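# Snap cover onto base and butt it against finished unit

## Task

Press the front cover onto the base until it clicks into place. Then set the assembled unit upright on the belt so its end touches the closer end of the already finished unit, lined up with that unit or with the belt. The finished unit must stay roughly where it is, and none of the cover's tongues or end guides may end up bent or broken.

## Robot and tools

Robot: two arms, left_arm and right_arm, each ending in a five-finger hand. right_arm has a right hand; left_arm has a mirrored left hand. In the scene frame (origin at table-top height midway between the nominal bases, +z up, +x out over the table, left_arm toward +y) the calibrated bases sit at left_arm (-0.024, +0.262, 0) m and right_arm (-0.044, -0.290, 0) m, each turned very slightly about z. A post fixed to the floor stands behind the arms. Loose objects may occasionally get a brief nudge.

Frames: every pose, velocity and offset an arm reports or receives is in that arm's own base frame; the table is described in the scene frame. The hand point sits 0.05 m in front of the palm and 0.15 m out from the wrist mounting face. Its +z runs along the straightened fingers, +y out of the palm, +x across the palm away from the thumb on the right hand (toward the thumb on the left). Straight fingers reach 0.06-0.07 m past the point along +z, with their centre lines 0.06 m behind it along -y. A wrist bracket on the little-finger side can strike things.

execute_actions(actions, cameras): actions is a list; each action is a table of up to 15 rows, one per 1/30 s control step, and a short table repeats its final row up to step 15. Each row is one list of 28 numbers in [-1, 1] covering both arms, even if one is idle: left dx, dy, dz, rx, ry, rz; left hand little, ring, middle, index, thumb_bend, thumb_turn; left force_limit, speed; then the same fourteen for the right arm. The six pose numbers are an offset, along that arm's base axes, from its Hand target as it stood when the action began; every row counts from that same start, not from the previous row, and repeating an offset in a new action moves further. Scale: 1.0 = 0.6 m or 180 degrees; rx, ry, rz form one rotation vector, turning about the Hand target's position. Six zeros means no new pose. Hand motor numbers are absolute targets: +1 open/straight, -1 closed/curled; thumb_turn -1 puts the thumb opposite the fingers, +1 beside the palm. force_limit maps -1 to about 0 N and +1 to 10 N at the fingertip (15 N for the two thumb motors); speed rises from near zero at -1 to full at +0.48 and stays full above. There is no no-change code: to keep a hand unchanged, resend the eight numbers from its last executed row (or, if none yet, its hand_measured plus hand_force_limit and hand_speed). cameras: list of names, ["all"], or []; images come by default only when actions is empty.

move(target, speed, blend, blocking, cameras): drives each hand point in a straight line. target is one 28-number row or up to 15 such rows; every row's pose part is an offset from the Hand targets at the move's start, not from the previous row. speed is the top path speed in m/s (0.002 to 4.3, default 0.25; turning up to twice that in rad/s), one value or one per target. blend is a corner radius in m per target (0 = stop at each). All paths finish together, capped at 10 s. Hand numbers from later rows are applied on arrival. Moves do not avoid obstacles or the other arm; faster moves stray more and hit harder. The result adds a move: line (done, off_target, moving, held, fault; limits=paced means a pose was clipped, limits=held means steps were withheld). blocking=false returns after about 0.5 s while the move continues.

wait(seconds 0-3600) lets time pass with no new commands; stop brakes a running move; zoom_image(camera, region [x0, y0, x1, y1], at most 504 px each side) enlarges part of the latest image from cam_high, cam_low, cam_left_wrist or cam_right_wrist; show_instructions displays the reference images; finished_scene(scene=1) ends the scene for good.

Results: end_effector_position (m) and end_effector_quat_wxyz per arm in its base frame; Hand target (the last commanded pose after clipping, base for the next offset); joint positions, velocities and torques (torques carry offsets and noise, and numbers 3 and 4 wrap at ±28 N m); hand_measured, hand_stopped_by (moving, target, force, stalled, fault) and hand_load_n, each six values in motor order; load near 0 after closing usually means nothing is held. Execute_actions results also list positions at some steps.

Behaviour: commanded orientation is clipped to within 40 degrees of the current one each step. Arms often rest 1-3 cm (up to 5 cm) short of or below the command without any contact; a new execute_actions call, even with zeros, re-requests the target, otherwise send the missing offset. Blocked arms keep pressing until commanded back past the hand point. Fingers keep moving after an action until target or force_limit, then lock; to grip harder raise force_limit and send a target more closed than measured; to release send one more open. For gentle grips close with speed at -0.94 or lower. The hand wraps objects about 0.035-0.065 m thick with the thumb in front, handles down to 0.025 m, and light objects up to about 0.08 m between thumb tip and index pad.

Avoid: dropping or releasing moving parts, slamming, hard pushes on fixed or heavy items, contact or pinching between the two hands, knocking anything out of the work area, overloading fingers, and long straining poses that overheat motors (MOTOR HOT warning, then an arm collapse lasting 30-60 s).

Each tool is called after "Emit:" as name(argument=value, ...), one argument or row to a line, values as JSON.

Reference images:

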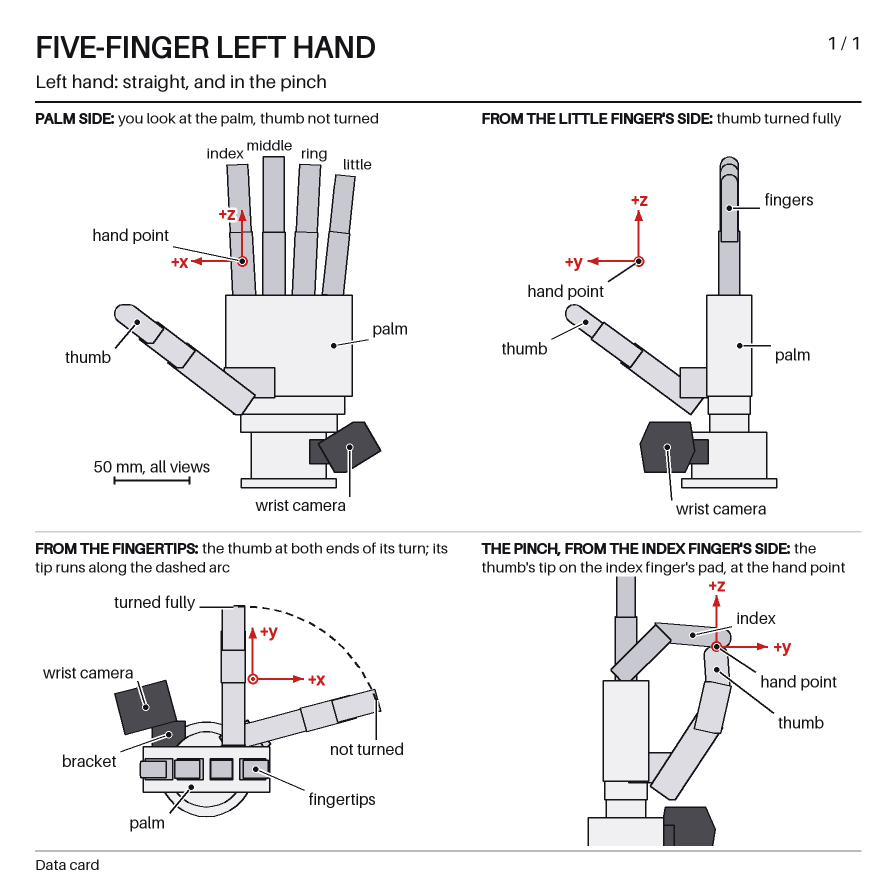

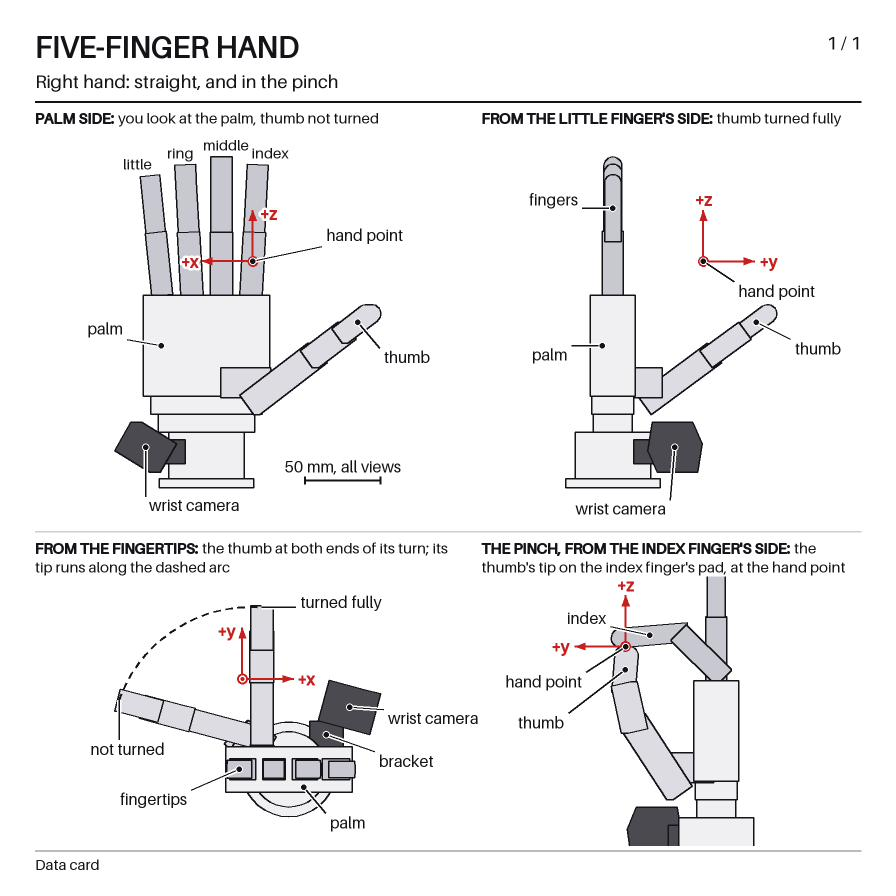

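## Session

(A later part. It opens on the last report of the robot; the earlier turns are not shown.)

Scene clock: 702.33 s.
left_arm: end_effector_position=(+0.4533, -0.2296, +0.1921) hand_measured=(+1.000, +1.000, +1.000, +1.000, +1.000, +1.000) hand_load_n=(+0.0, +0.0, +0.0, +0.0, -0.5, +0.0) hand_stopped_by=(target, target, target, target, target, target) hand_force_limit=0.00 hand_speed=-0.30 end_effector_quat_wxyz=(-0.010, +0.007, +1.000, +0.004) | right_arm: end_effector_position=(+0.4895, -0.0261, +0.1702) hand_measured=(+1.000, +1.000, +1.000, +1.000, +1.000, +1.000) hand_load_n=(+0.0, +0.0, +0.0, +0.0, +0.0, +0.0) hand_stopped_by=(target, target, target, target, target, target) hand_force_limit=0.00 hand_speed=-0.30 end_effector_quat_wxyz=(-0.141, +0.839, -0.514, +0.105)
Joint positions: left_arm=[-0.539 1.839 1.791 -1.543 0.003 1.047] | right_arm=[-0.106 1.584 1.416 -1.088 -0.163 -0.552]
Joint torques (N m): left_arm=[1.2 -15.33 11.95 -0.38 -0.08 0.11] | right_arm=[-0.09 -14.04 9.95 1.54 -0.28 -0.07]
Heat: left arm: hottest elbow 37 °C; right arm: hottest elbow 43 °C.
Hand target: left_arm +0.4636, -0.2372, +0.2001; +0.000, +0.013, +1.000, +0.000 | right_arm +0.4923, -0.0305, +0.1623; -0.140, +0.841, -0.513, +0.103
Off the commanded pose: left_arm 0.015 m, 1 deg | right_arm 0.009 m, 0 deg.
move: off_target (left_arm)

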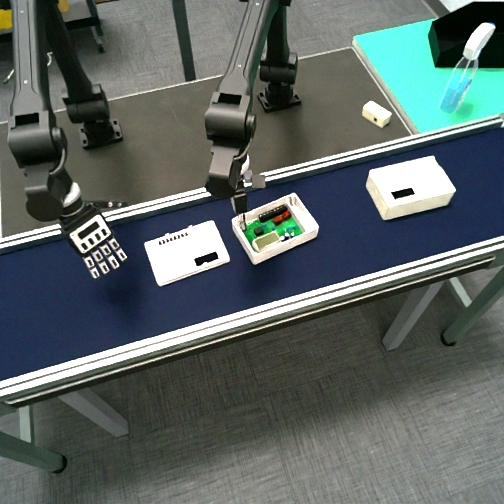

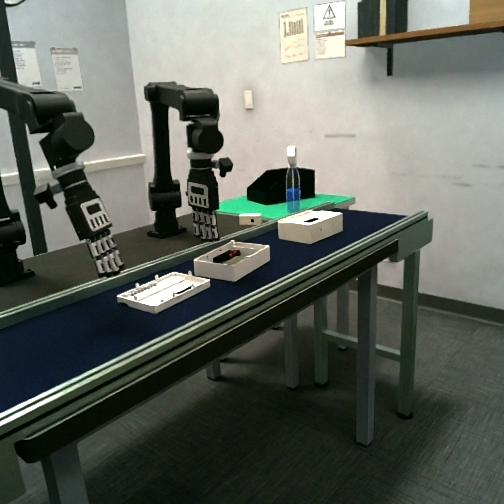

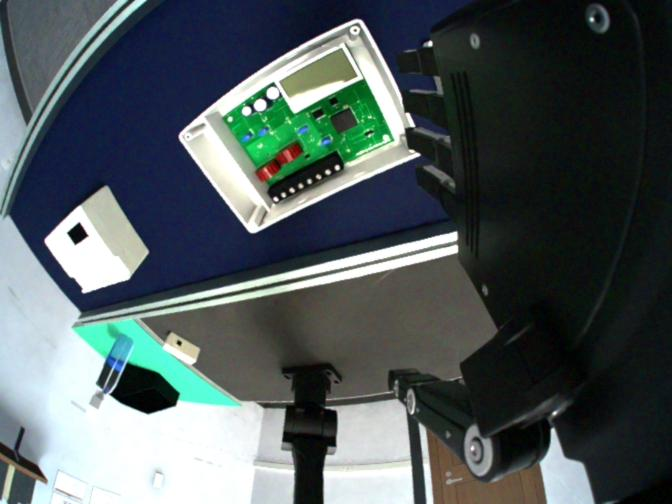

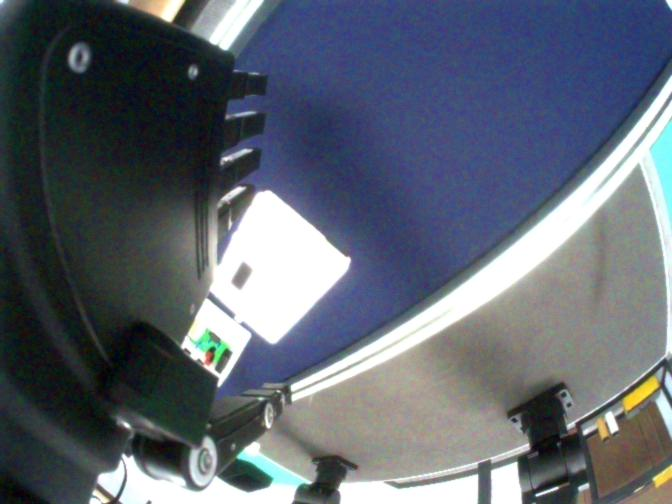

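Emit:
move(
  target=[0, -0.05, -0.08, 0, 0, 0, 1, 1, 1, 1, 1, 1, 0, -0.3, 0, 0, 0, 0, 0, 0, 1, 1, 1, 1, 1, 1, 0, -0.3],
  speed=0.1,
  cameras=["cam_high", "cam_low", "cam_left_wrist", "cam_right_wrist"],
)

Emit:
zoom_image(
  camera="cam_high",
  region=[190, 170, 290, 270],
)

Emit:
zoom_image(
  camera="cam_low",
  region=[150, 200, 260, 310],
)

Scene clock: 753.77 s.
left_arm: end_effector_position=(+0.4628, -0.2597, +0.1586) hand_measured=(+1.000, +1.000, +1.000, +1.000, +1.000, +1.000) hand_load_n=(-0.5, +0.0, +0.0, +0.0, +0.0, +0.0) hand_stopped_by=(target, target, target, target, target, target) hand_force_limit=0.00 hand_speed=-0.30 end_effector_quat_wxyz=(-0.001, +0.012, +1.000, -0.001) | right_arm: end_effector_position=(+0.4895, -0.0261, +0.1702) hand_measured=(+1.000, +1.000, +1.000, +1.000, +1.000, +1.000) hand_load_n=(+0.0, +0.0, +0.0, +0.0, +0.0, +0.0) hand_stopped_by=(target, target, target, target, target, target) hand_force_limit=0.00 hand_speed=-0.30 end_effector_quat_wxyz=(-0.141, +0.839, -0.514, +0.105)
Joint positions: left_arm=[-0.576 1.897 1.791 -1.465 0.003 1.02] | right_arm=[-0.106 1.584 1.416 -1.088 -0.163 -0.552]
Joint torques (N m): left_arm=[0.79 -15.97 8.5 0.51 -0.06 -0.04] | right_arm=[-0.09 -14.04 9.95 1.55 -0.28 -0.07]
Heat: left arm: hottest elbow 40 °C; right arm: hottest elbow 44 °C.
Hand target: left_arm +0.4637, -0.2670, +0.1520; +0.000, +0.013, +1.000, +0.000 | right_arm +0.4923, -0.0305, +0.1623; -0.140, +0.841, -0.513, +0.103
Off the commanded pose: left_arm 0.010 m, 0 deg | right_arm 0.009 m, 0 deg.
move: done

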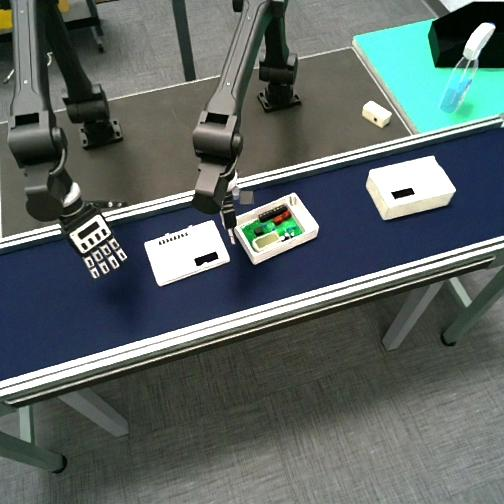

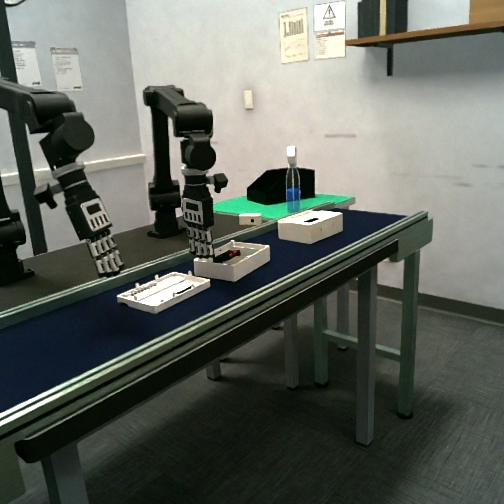

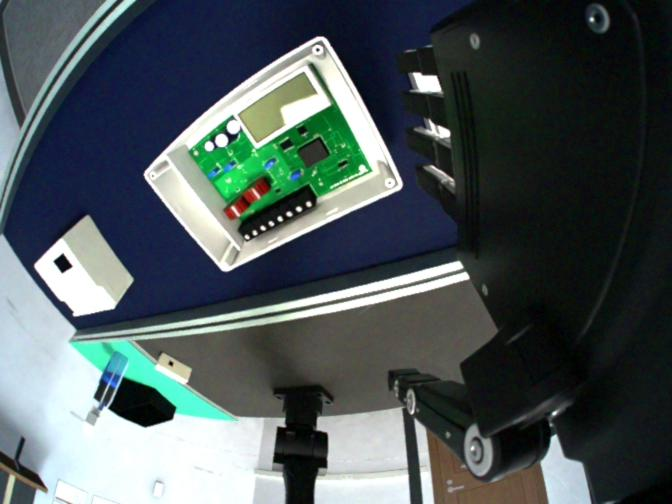

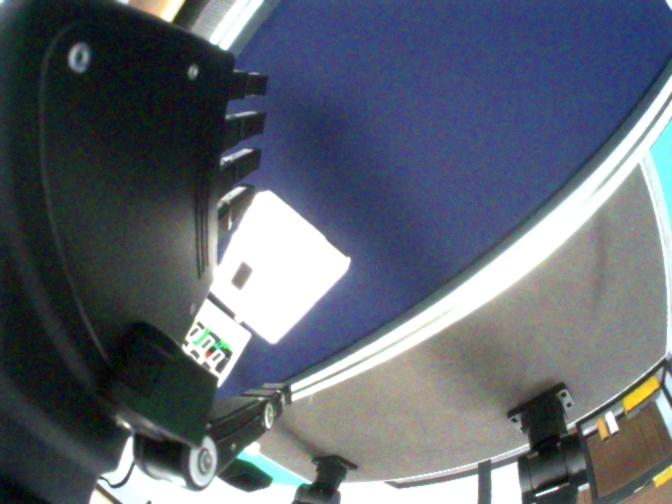

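Scaled by 5.040.

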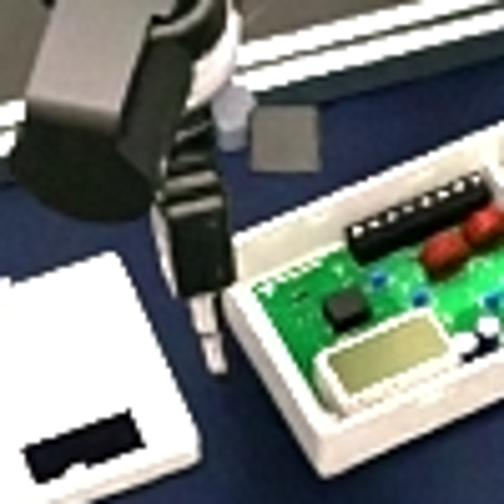

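Scaled by 4.582.

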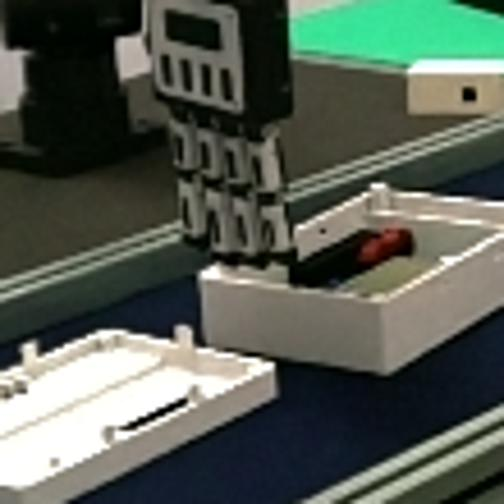

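Emit:
move(
  target=[
    [0, -0.012, 0, 0, 0, 0, 1, 1, 1, 1, 1, 1, 0, -0.3, 0, 0, 0, 0, 0, 0, 1, 1, 1, 1, 1, 1, 0, -0.3],
    [0, -0.012, -0.07, 0, 0, 0, 1, 1, 1, 1, 1, 1, 0, -0.3, 0, 0, 0, 0, 0, 0, 1, 1, 1, 1, 1, 1, 0, -0.3],
  ],
  speed=0.06,
  cameras=["cam_high", "cam_low", "cam_left_wrist"],
)

Emit:
zoom_image(
  camera="cam_high",
  region=[190, 170, 290, 270],
)

Emit:
zoom_image(
  camera="cam_low",
  region=[150, 200, 260, 310],
)

Scene clock: 777.40 s.
left_arm: end_effector_position=(+0.4685, -0.2672, +0.1225) hand_measured=(+1.000, +1.000, +1.000, +1.000, +1.000, +1.000) hand_load_n=(+0.0, +0.0, +0.0, +0.0, +0.0, +0.0) hand_stopped_by=(target, target, target, target, target, target) hand_force_limit=0.00 hand_speed=-0.30 end_effector_quat_wxyz=(+0.006, +0.010, +1.000, -0.005) | right_arm: end_effector_position=(+0.4895, -0.0261, +0.1702) hand_measured=(+1.000, +1.000, +1.000, +1.000, +1.000, +1.000) hand_load_n=(+0.0, +0.0, +0.0, +0.0, +0.0, +0.0) hand_stopped_by=(target, target, target, target, target, target) hand_force_limit=0.00 hand_speed=-0.30 end_effector_quat_wxyz=(-0.141, +0.839, -0.514, +0.105)
Joint positions: left_arm=[-0.581 1.925 1.739 -1.37 0.003 1.009] | right_arm=[-0.106 1.584 1.416 -1.088 -0.163 -0.552]
Joint torques (N m): left_arm=[0.56 -16.38 7.2 0.58 -0.08 -0.04] | right_arm=[-0.09 -13.98 9.95 1.54 -0.28 -0.07]
Heat: left arm: hottest elbow 39 °C; right arm: hottest elbow 44 °C.
Hand target: left_arm +0.4638, -0.2742, +0.1101; +0.000, +0.013, +1.000, +0.000 | right_arm +0.4923, -0.0305, +0.1623; -0.140, +0.841, -0.513, +0.103
Off the commanded pose: left_arm 0.015 m, 1 deg | right_arm 0.009 m, 0 deg.
move: off_target (left_arm)

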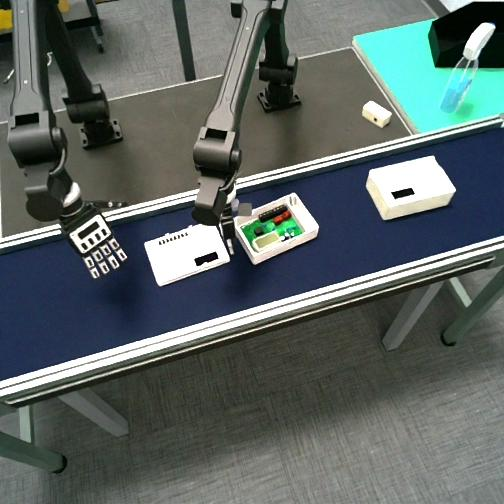

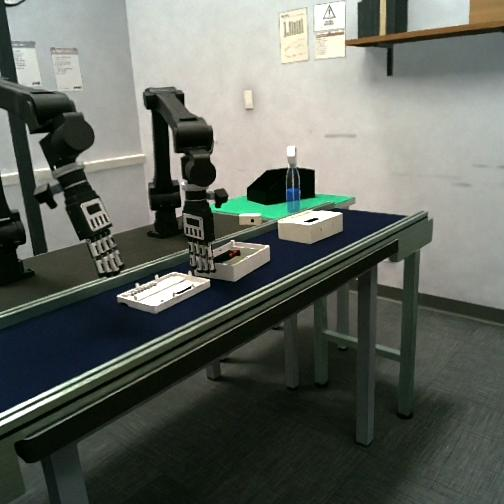

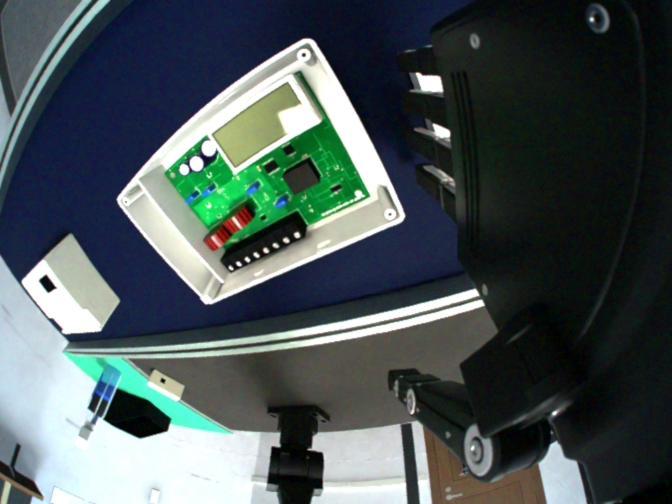

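Scaled by 5.040.

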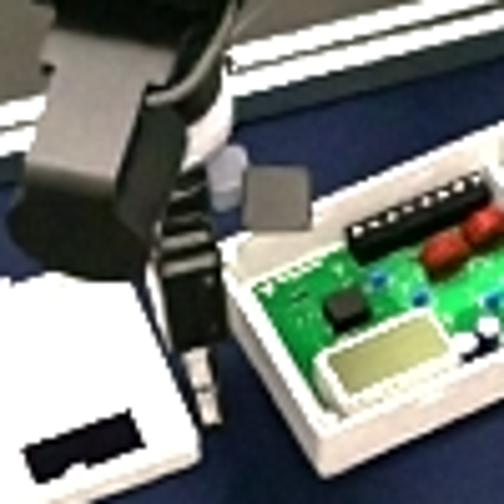

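Scaled by 4.582.

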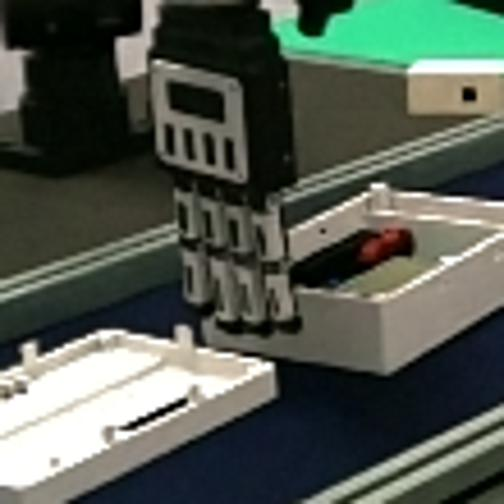

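Emit:
move(
  target=[0, 0.1, -0.005, 0, 0, 0, 1, 1, 1, 1, 1, 1, 0, -0.3, 0, 0, 0, 0, 0, 0, 1, 1, 1, 1, 1, 1, 0, -0.3],
  speed=0.05,
  cameras=["cam_high", "cam_low", "cam_left_wrist"],
)

Scene clock: 790.77 s.
left_arm: end_effector_position=(+0.4596, -0.2248, +0.1045) hand_measured=(+1.000, +1.000, +1.000, +1.000, +1.000, +1.000) hand_load_n=(+0.0, +0.0, +0.0, +0.0, +0.0, +0.0) hand_stopped_by=(target, target, target, target, target, target) hand_force_limit=0.00 hand_speed=-0.30 end_effector_quat_wxyz=(-0.006, +0.017, +1.000, +0.001) | right_arm: end_effector_position=(+0.4895, -0.0261, +0.1702) hand_measured=(+1.000, +1.000, +1.000, +1.000, +1.000, +1.000) hand_load_n=(+0.0, +0.0, +0.0, +0.0, +0.0, +0.0) hand_stopped_by=(target, target, target, target, target, target) hand_force_limit=0.00 hand_speed=-0.30 end_effector_quat_wxyz=(-0.141, +0.839, -0.514, +0.105)
Joint positions: left_arm=[-0.528 1.875 1.613 -1.32 0.004 1.077] | right_arm=[-0.106 1.584 1.416 -1.088 -0.163 -0.552]
Joint torques (N m): left_arm=[2.96 -17.96 6.83 0.46 -0.12 0.17] | right_arm=[-0.09 -13.98 9.95 1.54 -0.28 -0.07]
Heat: left arm: hottest elbow 39 °C; right arm: hottest elbow 44 °C.
Hand target: left_arm +0.4636, -0.2143, +0.1070; +0.000, +0.013, +1.000, +0.000 | right_arm +0.4923, -0.0305, +0.1623; -0.140, +0.841, -0.513, +0.103
Off the commanded pose: left_arm 0.012 m, 1 deg | right_arm 0.009 m, 0 deg.
move: off_target (left_arm)

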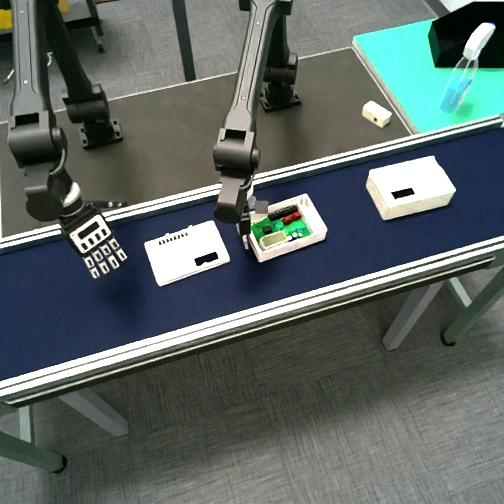

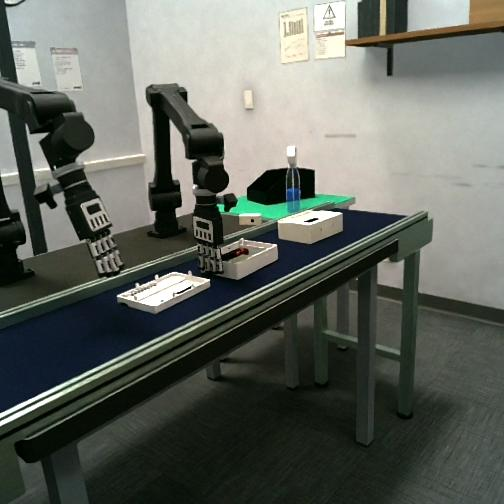

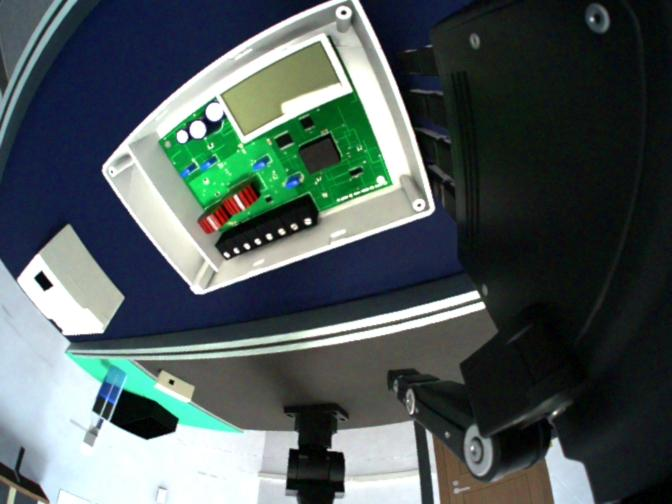

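Emit:
move(
  target=[0, 0.185, 0.004, 0, 0, 0, 1, 1, 1, 1, 1, 1, 0, -0.3, 0, 0, 0, 0, 0, 0, 1, 1, 1, 1, 1, 1, 0, -0.3],
  speed=0.05,
  cameras=["cam_high", "cam_low", "cam_left_wrist"],
)

Scene clock: 800.07 s.
left_arm: end_effector_position=(+0.4623, -0.1128, +0.1058) hand_measured=(+1.000, +1.000, +1.000, +1.000, +1.000, +1.000) hand_load_n=(+0.0, +0.0, +0.0, +0.0, +0.0, +0.0) hand_stopped_by=(target, target, target, target, target, target) hand_force_limit=0.00 hand_speed=-0.30 end_effector_quat_wxyz=(-0.007, +0.018, +1.000, +0.000) | right_arm: end_effector_position=(+0.4895, -0.0261, +0.1702) hand_measured=(+1.000, +1.000, +1.000, +1.000, +1.000, +1.000) hand_load_n=(+0.0, +0.0, +0.0, +0.0, +0.0, +0.0) hand_stopped_by=(target, target, target, target, target, target) hand_force_limit=0.00 hand_speed=-0.30 end_effector_quat_wxyz=(-0.141, +0.839, -0.514, +0.105)
Joint positions: left_arm=[-0.338 1.763 1.455 -1.277 0.004 1.268] | right_arm=[-0.106 1.584 1.416 -1.088 -0.163 -0.552]
Joint torques (N m): left_arm=[2.96 -16.32 6.8 0.43 -0.13 0.13] | right_arm=[-0.09 -14.04 9.95 1.55 -0.28 -0.07]
Heat: left arm: hottest elbow 39 °C; right arm: hottest elbow 44 °C.
Hand target: left_arm +0.4637, -0.1033, +0.1094; +0.000, +0.013, +1.000, +0.000 | right_arm +0.4923, -0.0305, +0.1623; -0.140, +0.841, -0.513, +0.103
Off the commanded pose: left_arm 0.010 m, 1 deg | right_arm 0.009 m, 0 deg.
move: done

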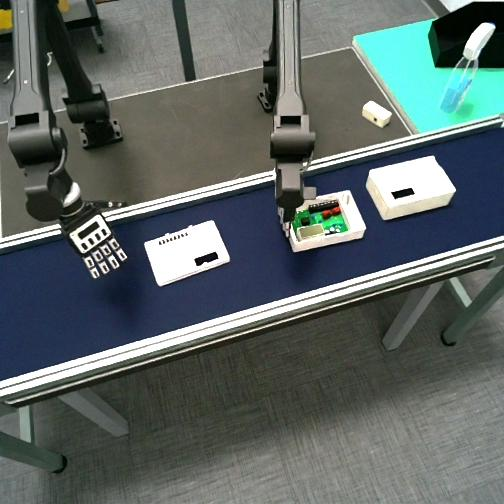

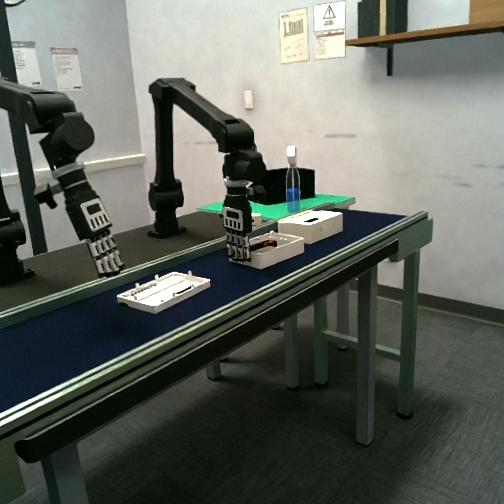

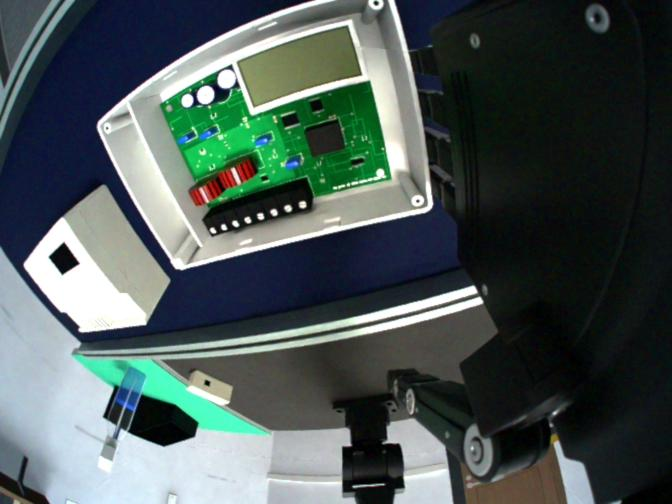

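Emit:
zoom_image(
  camera="cam_left_wrist",
  region=[80, 0, 450, 280],
)

Scaled by 1.362 from the camera's image (finer frame: 960x720).

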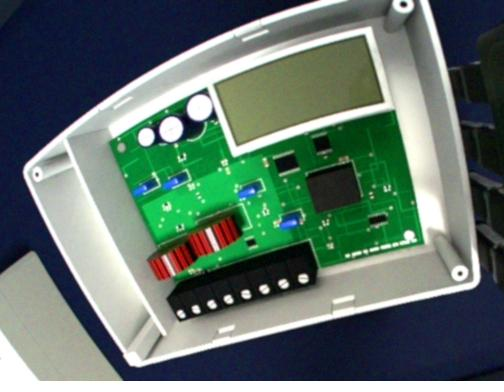

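Emit:
move(
  target=[
    [0, -0.04, 0.0, 0, 0, 0, 1, 1, 1, 1, 1, 1, 0, -0.3, 0.05, 0.05, 0.12, 0.0402, 0.0535, -0.3254, 1, 1, 1, 1, 1, 1, 0, -0.3],
    [0, -0.04, 0.2, 0, 0, 0, 1, 1, 1, 1, 1, 1, 0, -0.3, 0.107, 0.168, 0.08, 0.0803, 0.1069, -0.6507, 1, 1, 1, 1, 1, 1, 0, -0.3],
  ],
  speed=0.15,
  blend=0,
  cameras=["all"],
)

Scene clock: 841.47 s.
left_arm: end_effector_position=(+0.4570, -0.1168, +0.2090) hand_measured=(+1.000, +1.000, +1.000, +1.000, +1.000, +1.000) hand_load_n=(+0.0, +0.0, +0.0, +0.0, +0.0, +0.0) hand_stopped_by=(target, target, target, target, target, target) hand_force_limit=0.00 hand_speed=-0.30 end_effector_quat_wxyz=(-0.022, +0.009, +1.000, +0.006) | right_arm: end_effector_position=(+0.5462, +0.0625, +0.2092) hand_measured=(+1.000, +1.000, +1.000, +1.000, +1.000, +1.000) hand_load_n=(+0.0, +0.5, +0.0, +0.0, +0.0, +0.0) hand_stopped_by=(target, target, target, target, target, target) hand_force_limit=0.00 hand_speed=-0.30 end_effector_quat_wxyz=(+0.000, +0.011, +1.000, +0.000)
Joint positions: left_arm=[-0.348 1.73 1.681 -1.568 0.003 1.242] | right_arm=[0.007 1.686 1.63 -1.515 0.001 1.601]
Joint torques (N m): left_arm=[0.44 -15.91 11.69 -0.44 -0.07 -0.03] | right_arm=[1.85 -14.27 13.11 -0.02 -0.18 0.21]
Heat: left arm: hottest elbow 38 °C; right arm: hottest elbow 46 °C.
Hand target: left_arm +0.4637, -0.1273, +0.2295; +0.000, +0.013, +1.000, +0.000 | right_arm +0.5564, +0.0704, +0.2104; +0.000, +0.011, +1.000, +0.000
Off the commanded pose: left_arm 0.024 m, 3 deg | right_arm 0.013 m, 0 deg.
move: off_target (left_arm, right_arm)

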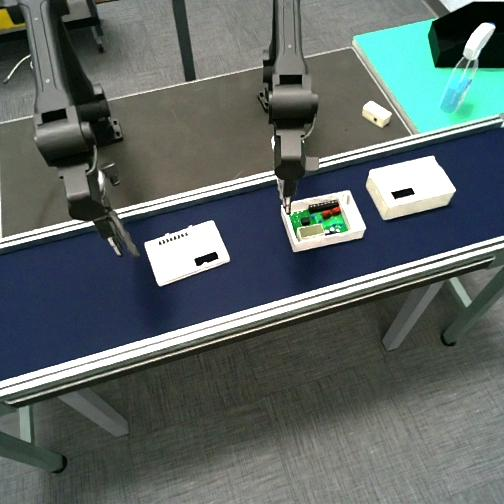

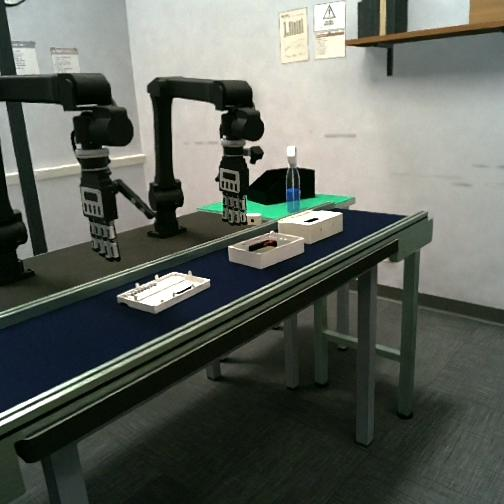

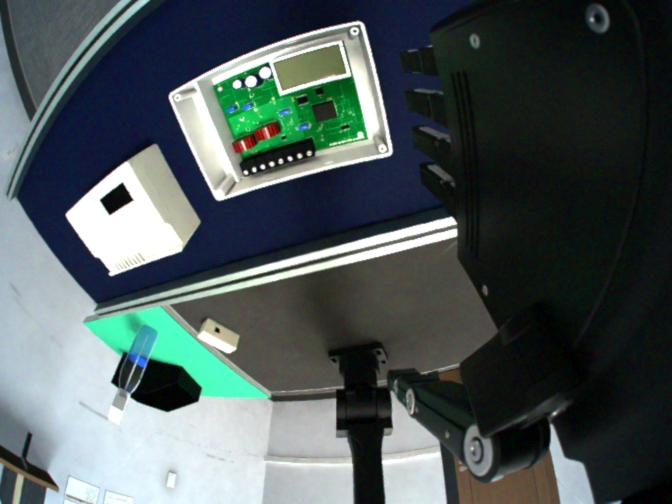

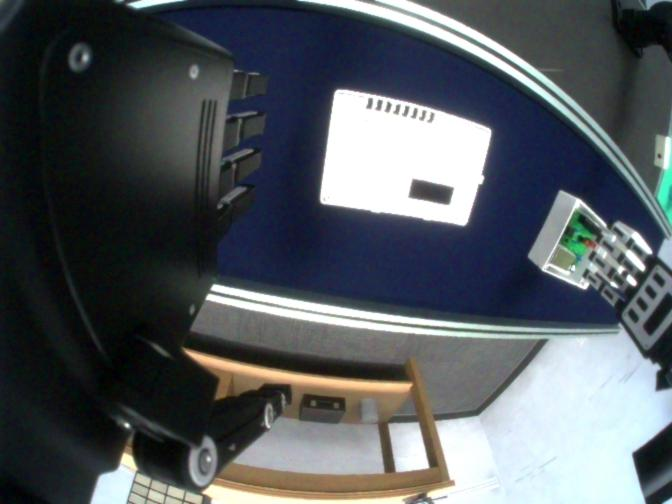

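Emit:
zoom_image(
  camera="cam_right_wrist",
  region=[300, 70, 510, 240],
)

Scaled by 2.400 from the camera's image (finer frame: 960x720).

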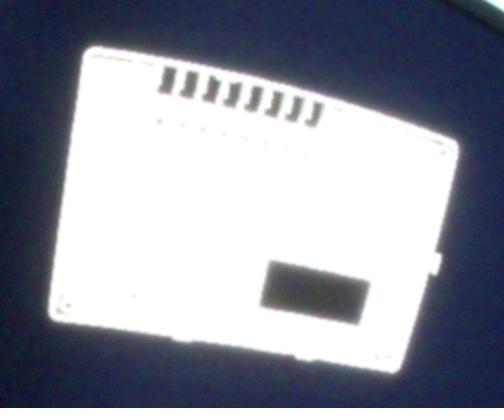

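Emit:
zoom_image(
  camera="cam_high",
  region=[80, 180, 180, 300],
)

Emit:
zoom_image(
  camera="cam_low",
  region=[60, 180, 220, 320],
)

Scaled by 4.200.

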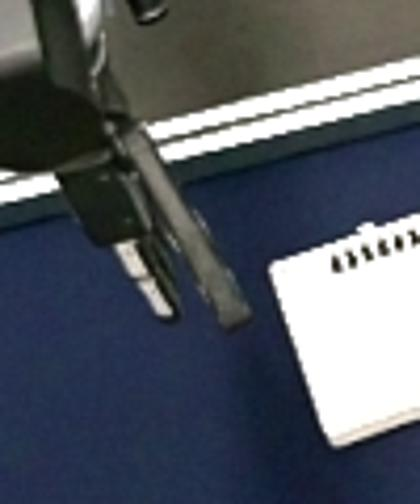

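Scaled by 3.150.

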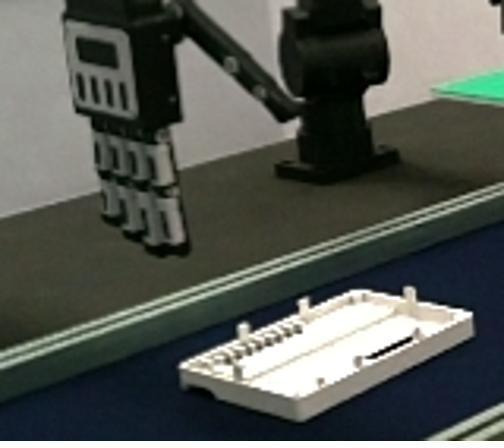

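Emit:
move(
  target=[
    [0, 0, 0, 0, 0, 0, 1, 1, 1, 1, 1, 1, 0, -0.3, 0.03, 0.045, 0, 0, 0, 0, 1, 1, 1, 1, 1, 1, 0, -0.3],
    [0, 0, 0, 0, 0, 0, 1, 1, 1, 1, 1, 1, 0, -0.3, 0.03, 0.045, -0.165, 0, 0, 0, 1, 1, 1, 1, 1, 1, 0, -0.3],
  ],
  speed=0.08,
  cameras=["cam_high", "cam_low", "cam_right_wrist"],
)

Emit:
zoom_image(
  camera="cam_low",
  region=[80, 210, 220, 320],
)

Emit:
zoom_image(
  camera="cam_high",
  region=[90, 200, 240, 300],
)

Scene clock: 925.77 s.
left_arm: end_effector_position=(+0.4570, -0.1168, +0.2090) hand_measured=(+1.000, +1.000, +1.000, +1.000, +1.000, +1.000) hand_load_n=(+0.0, +0.0, +0.0, +0.0, +0.0, +0.0) hand_stopped_by=(target, target, target, target, target, target) hand_force_limit=0.00 hand_speed=-0.30 end_effector_quat_wxyz=(-0.022, +0.009, +1.000, +0.006) | right_arm: end_effector_position=(+0.5738, +0.0928, +0.1256) hand_measured=(+1.000, +1.000, +1.000, +1.000, +1.000, +1.000) hand_load_n=(+0.0, +0.0, +0.0, +0.0, +0.0, +0.0) hand_stopped_by=(target, target, target, target, target, target) hand_force_limit=0.00 hand_speed=-0.30 end_effector_quat_wxyz=(+0.008, +0.009, +1.000, +0.001)
Joint positions: left_arm=[-0.348 1.73 1.681 -1.568 0.003 1.242] | right_arm=[0.062 1.783 1.537 -1.308 0 1.65]
Joint torques (N m): left_arm=[0.44 -16.03 11.69 -0.42 -0.07 -0.04] | right_arm=[1.26 -16.15 9.11 0.88 -0.14 0.19]
Heat: left arm: hottest elbow 42 °C; right arm: hottest elbow 52 °C.
Hand target: left_arm +0.4637, -0.1273, +0.2295; +0.000, +0.013, +1.000, +0.000 | right_arm +0.5746, +0.0974, +0.1114; +0.000, +0.011, +1.000, +0.000
Off the commanded pose: left_arm 0.024 m, 3 deg | right_arm 0.015 m, 1 deg.
move: off_target (right_arm)

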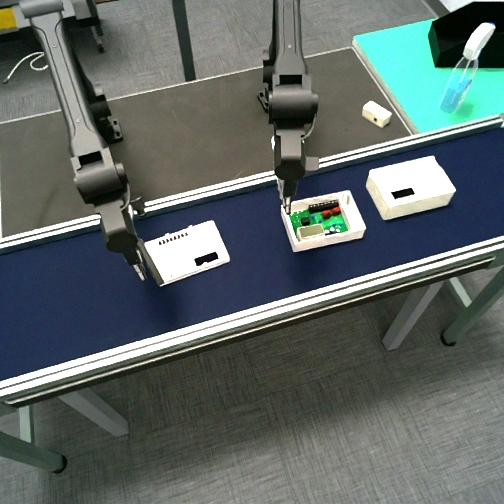

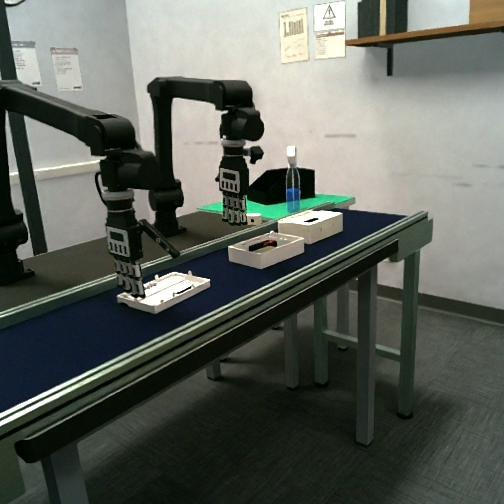

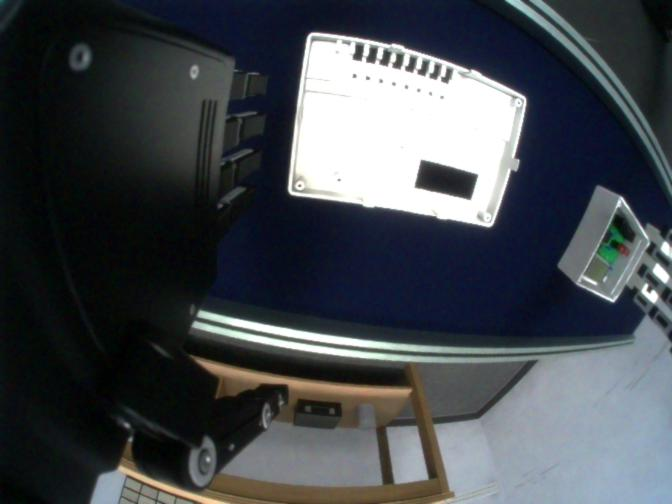

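Scaled by 3.600.

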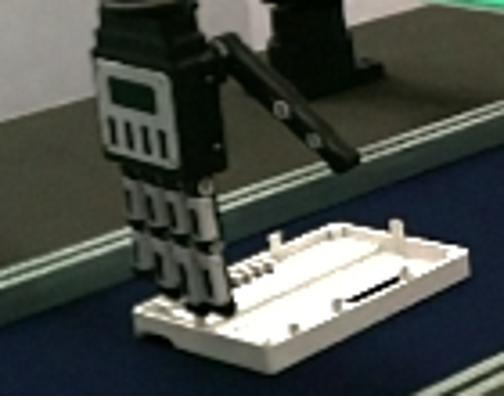

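Scaled by 3.360.

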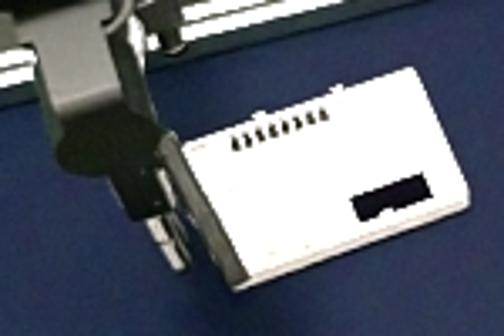

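Emit:
zoom_image(
  camera="cam_right_wrist",
  region=[280, 20, 540, 240],
)

Scaled by 1.938 from the camera's image (finer frame: 960x720).

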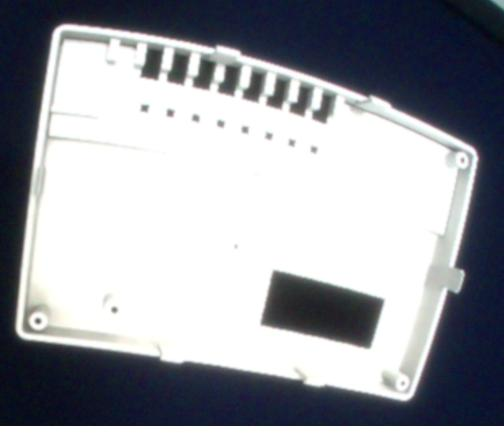

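Emit:
move(
  target=[0, 0, 0, 0, 0, 0, 1, 1, 1, 1, 1, 1, 0, -0.3, -0.027, -0.005, -0.03, 0, 0, 0, 1, 1, 1, 1, 1, 1, 0, -0.3],
  speed=0.05,
  cameras=["cam_right_wrist"],
)

Emit:
execute_actions(
  actions=[],
)

Emit:
zoom_image(
  camera="cam_low",
  region=[80, 210, 220, 320],
)

Scene clock: 942.20 s.
left_arm: end_effector_position=(+0.4570, -0.1168, +0.2090) hand_measured=(+1.000, +1.000, +1.000, +1.000, +1.000, +1.000) hand_load_n=(+0.0, +0.0, +0.0, +0.0, +0.0, +0.0) hand_stopped_by=(target, target, target, target, target, target) hand_force_limit=0.00 hand_speed=-0.30 end_effector_quat_wxyz=(-0.022, +0.009, +1.000, +0.006) | right_arm: end_effector_position=(+0.5574, +0.0918, +0.0931) hand_measured=(+1.000, +1.000, +1.000, +1.000, +1.000, +1.000) hand_load_n=(+0.0, +0.0, +0.0, +0.0, +0.0, +0.0) hand_stopped_by=(target, target, target, target, target, target) hand_force_limit=0.00 hand_speed=-0.30 end_effector_quat_wxyz=(-0.005, +0.009, +1.000, +0.000)
Joint positions: left_arm=[-0.348 1.73 1.681 -1.568 0.003 1.242] | right_arm=[0.062 1.783 1.451 -1.248 0 1.65]
Joint torques (N m): left_arm=[0.5 -16.03 11.66 -0.44 -0.08 -0.04] | right_arm=[0.97 -17.96 8.65 0.83 -0.14 0.15]
Heat: left arm: hottest elbow 43 °C; right arm: hottest elbow 51 °C.
Hand target: left_arm +0.4637, -0.1273, +0.2295; +0.000, +0.013, +1.000, +0.000 | right_arm +0.5582, +0.0944, +0.0932; -0.001, +0.011, +1.000, +0.000
Off the commanded pose: left_arm 0.024 m, 3 deg | right_arm 0.003 m, 1 deg.
move: done

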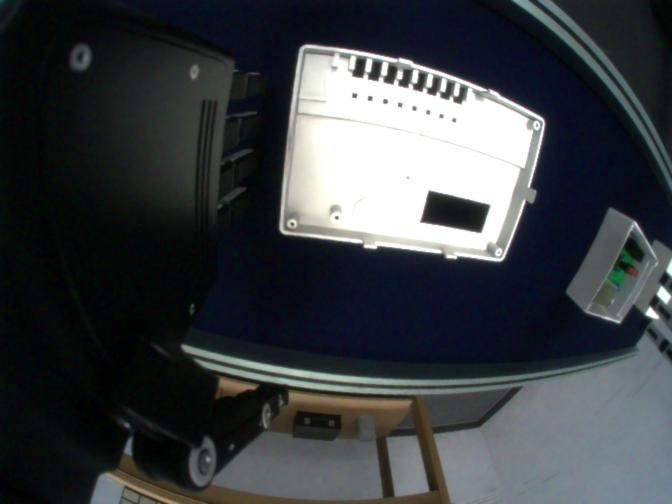

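Scene clock: 942.20 s.
left_arm: end_effector_position=(+0.4570, -0.1168, +0.2090) hand_measured=(+1.000, +1.000, +1.000, +1.000, +1.000, +1.000) hand_load_n=(+0.0, +0.0, +0.0, +0.0, +0.0, +0.0) hand_stopped_by=(target, target, target, target, target, target) hand_force_limit=0.00 hand_speed=-0.30 end_effector_quat_wxyz=(-0.022, +0.009, +1.000, +0.006) | right_arm: end_effector_position=(+0.5574, +0.0918, +0.0931) hand_measured=(+1.000, +1.000, +1.000, +1.000, +1.000, +1.000) hand_load_n=(+0.0, +0.0, +0.0, +0.0, +0.0, +0.0) hand_stopped_by=(target, target, target, target, target, target) hand_force_limit=0.00 hand_speed=-0.30 end_effector_quat_wxyz=(-0.005, +0.009, +1.000, +0.000)
Joint positions: left_arm=[-0.348 1.73 1.681 -1.568 0.003 1.242] | right_arm=[0.062 1.783 1.451 -1.248 0 1.65]
Joint velocities: within noise
Joint torques (N m): left_arm=[0.5 -16.03 11.66 -0.44 -0.08 -0.04] | right_arm=[0.97 -17.96 8.65 0.83 -0.14 0.15]
Heat: left arm: hottest elbow 43 °C; right arm: hottest elbow 51 °C.
Hand target: left_arm +0.4637, -0.1273, +0.2295; +0.000, +0.013, +1.000, +0.000 | right_arm +0.5582, +0.0944, +0.0932; -0.001, +0.011, +1.000, +0.000
Off the commanded pose: left_arm 0.024 m, 3 deg | right_arm 0.003 m, 1 deg.

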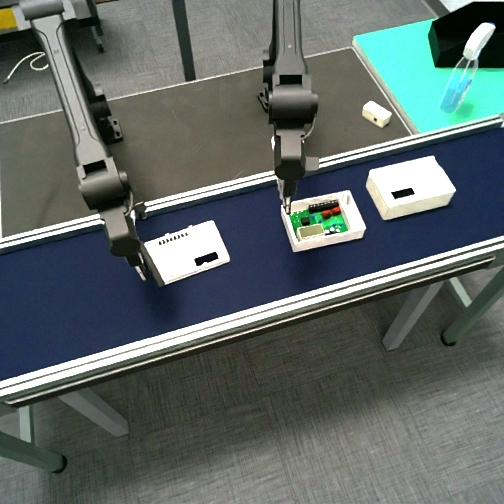

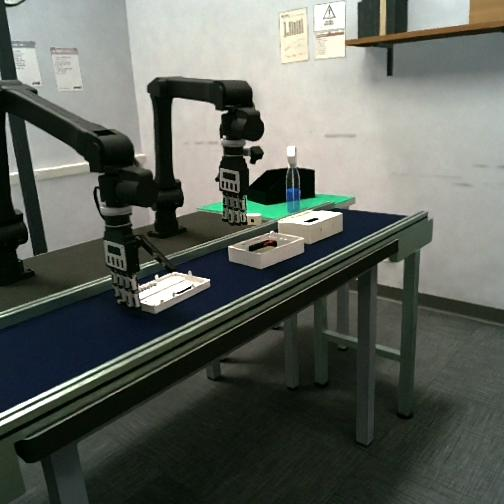

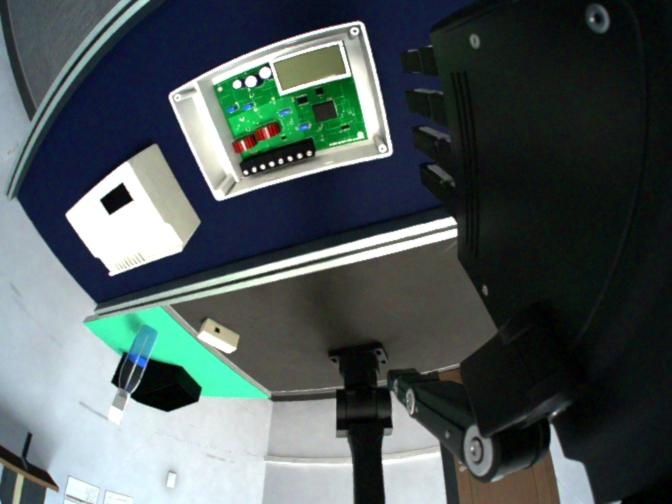

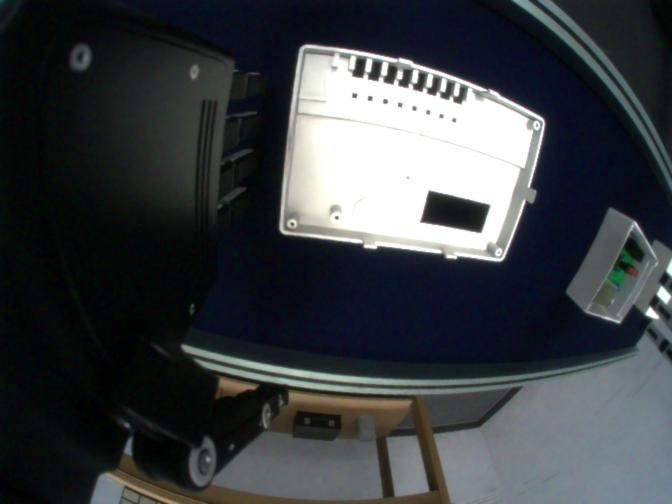

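Scaled by 3.600.

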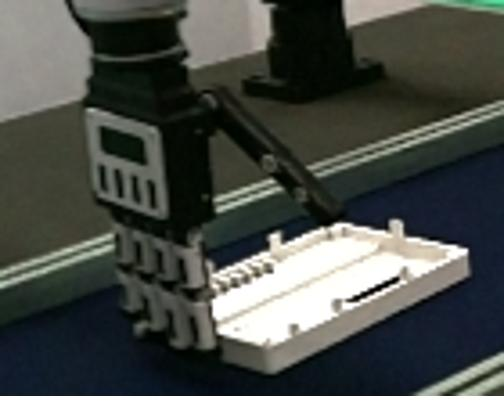

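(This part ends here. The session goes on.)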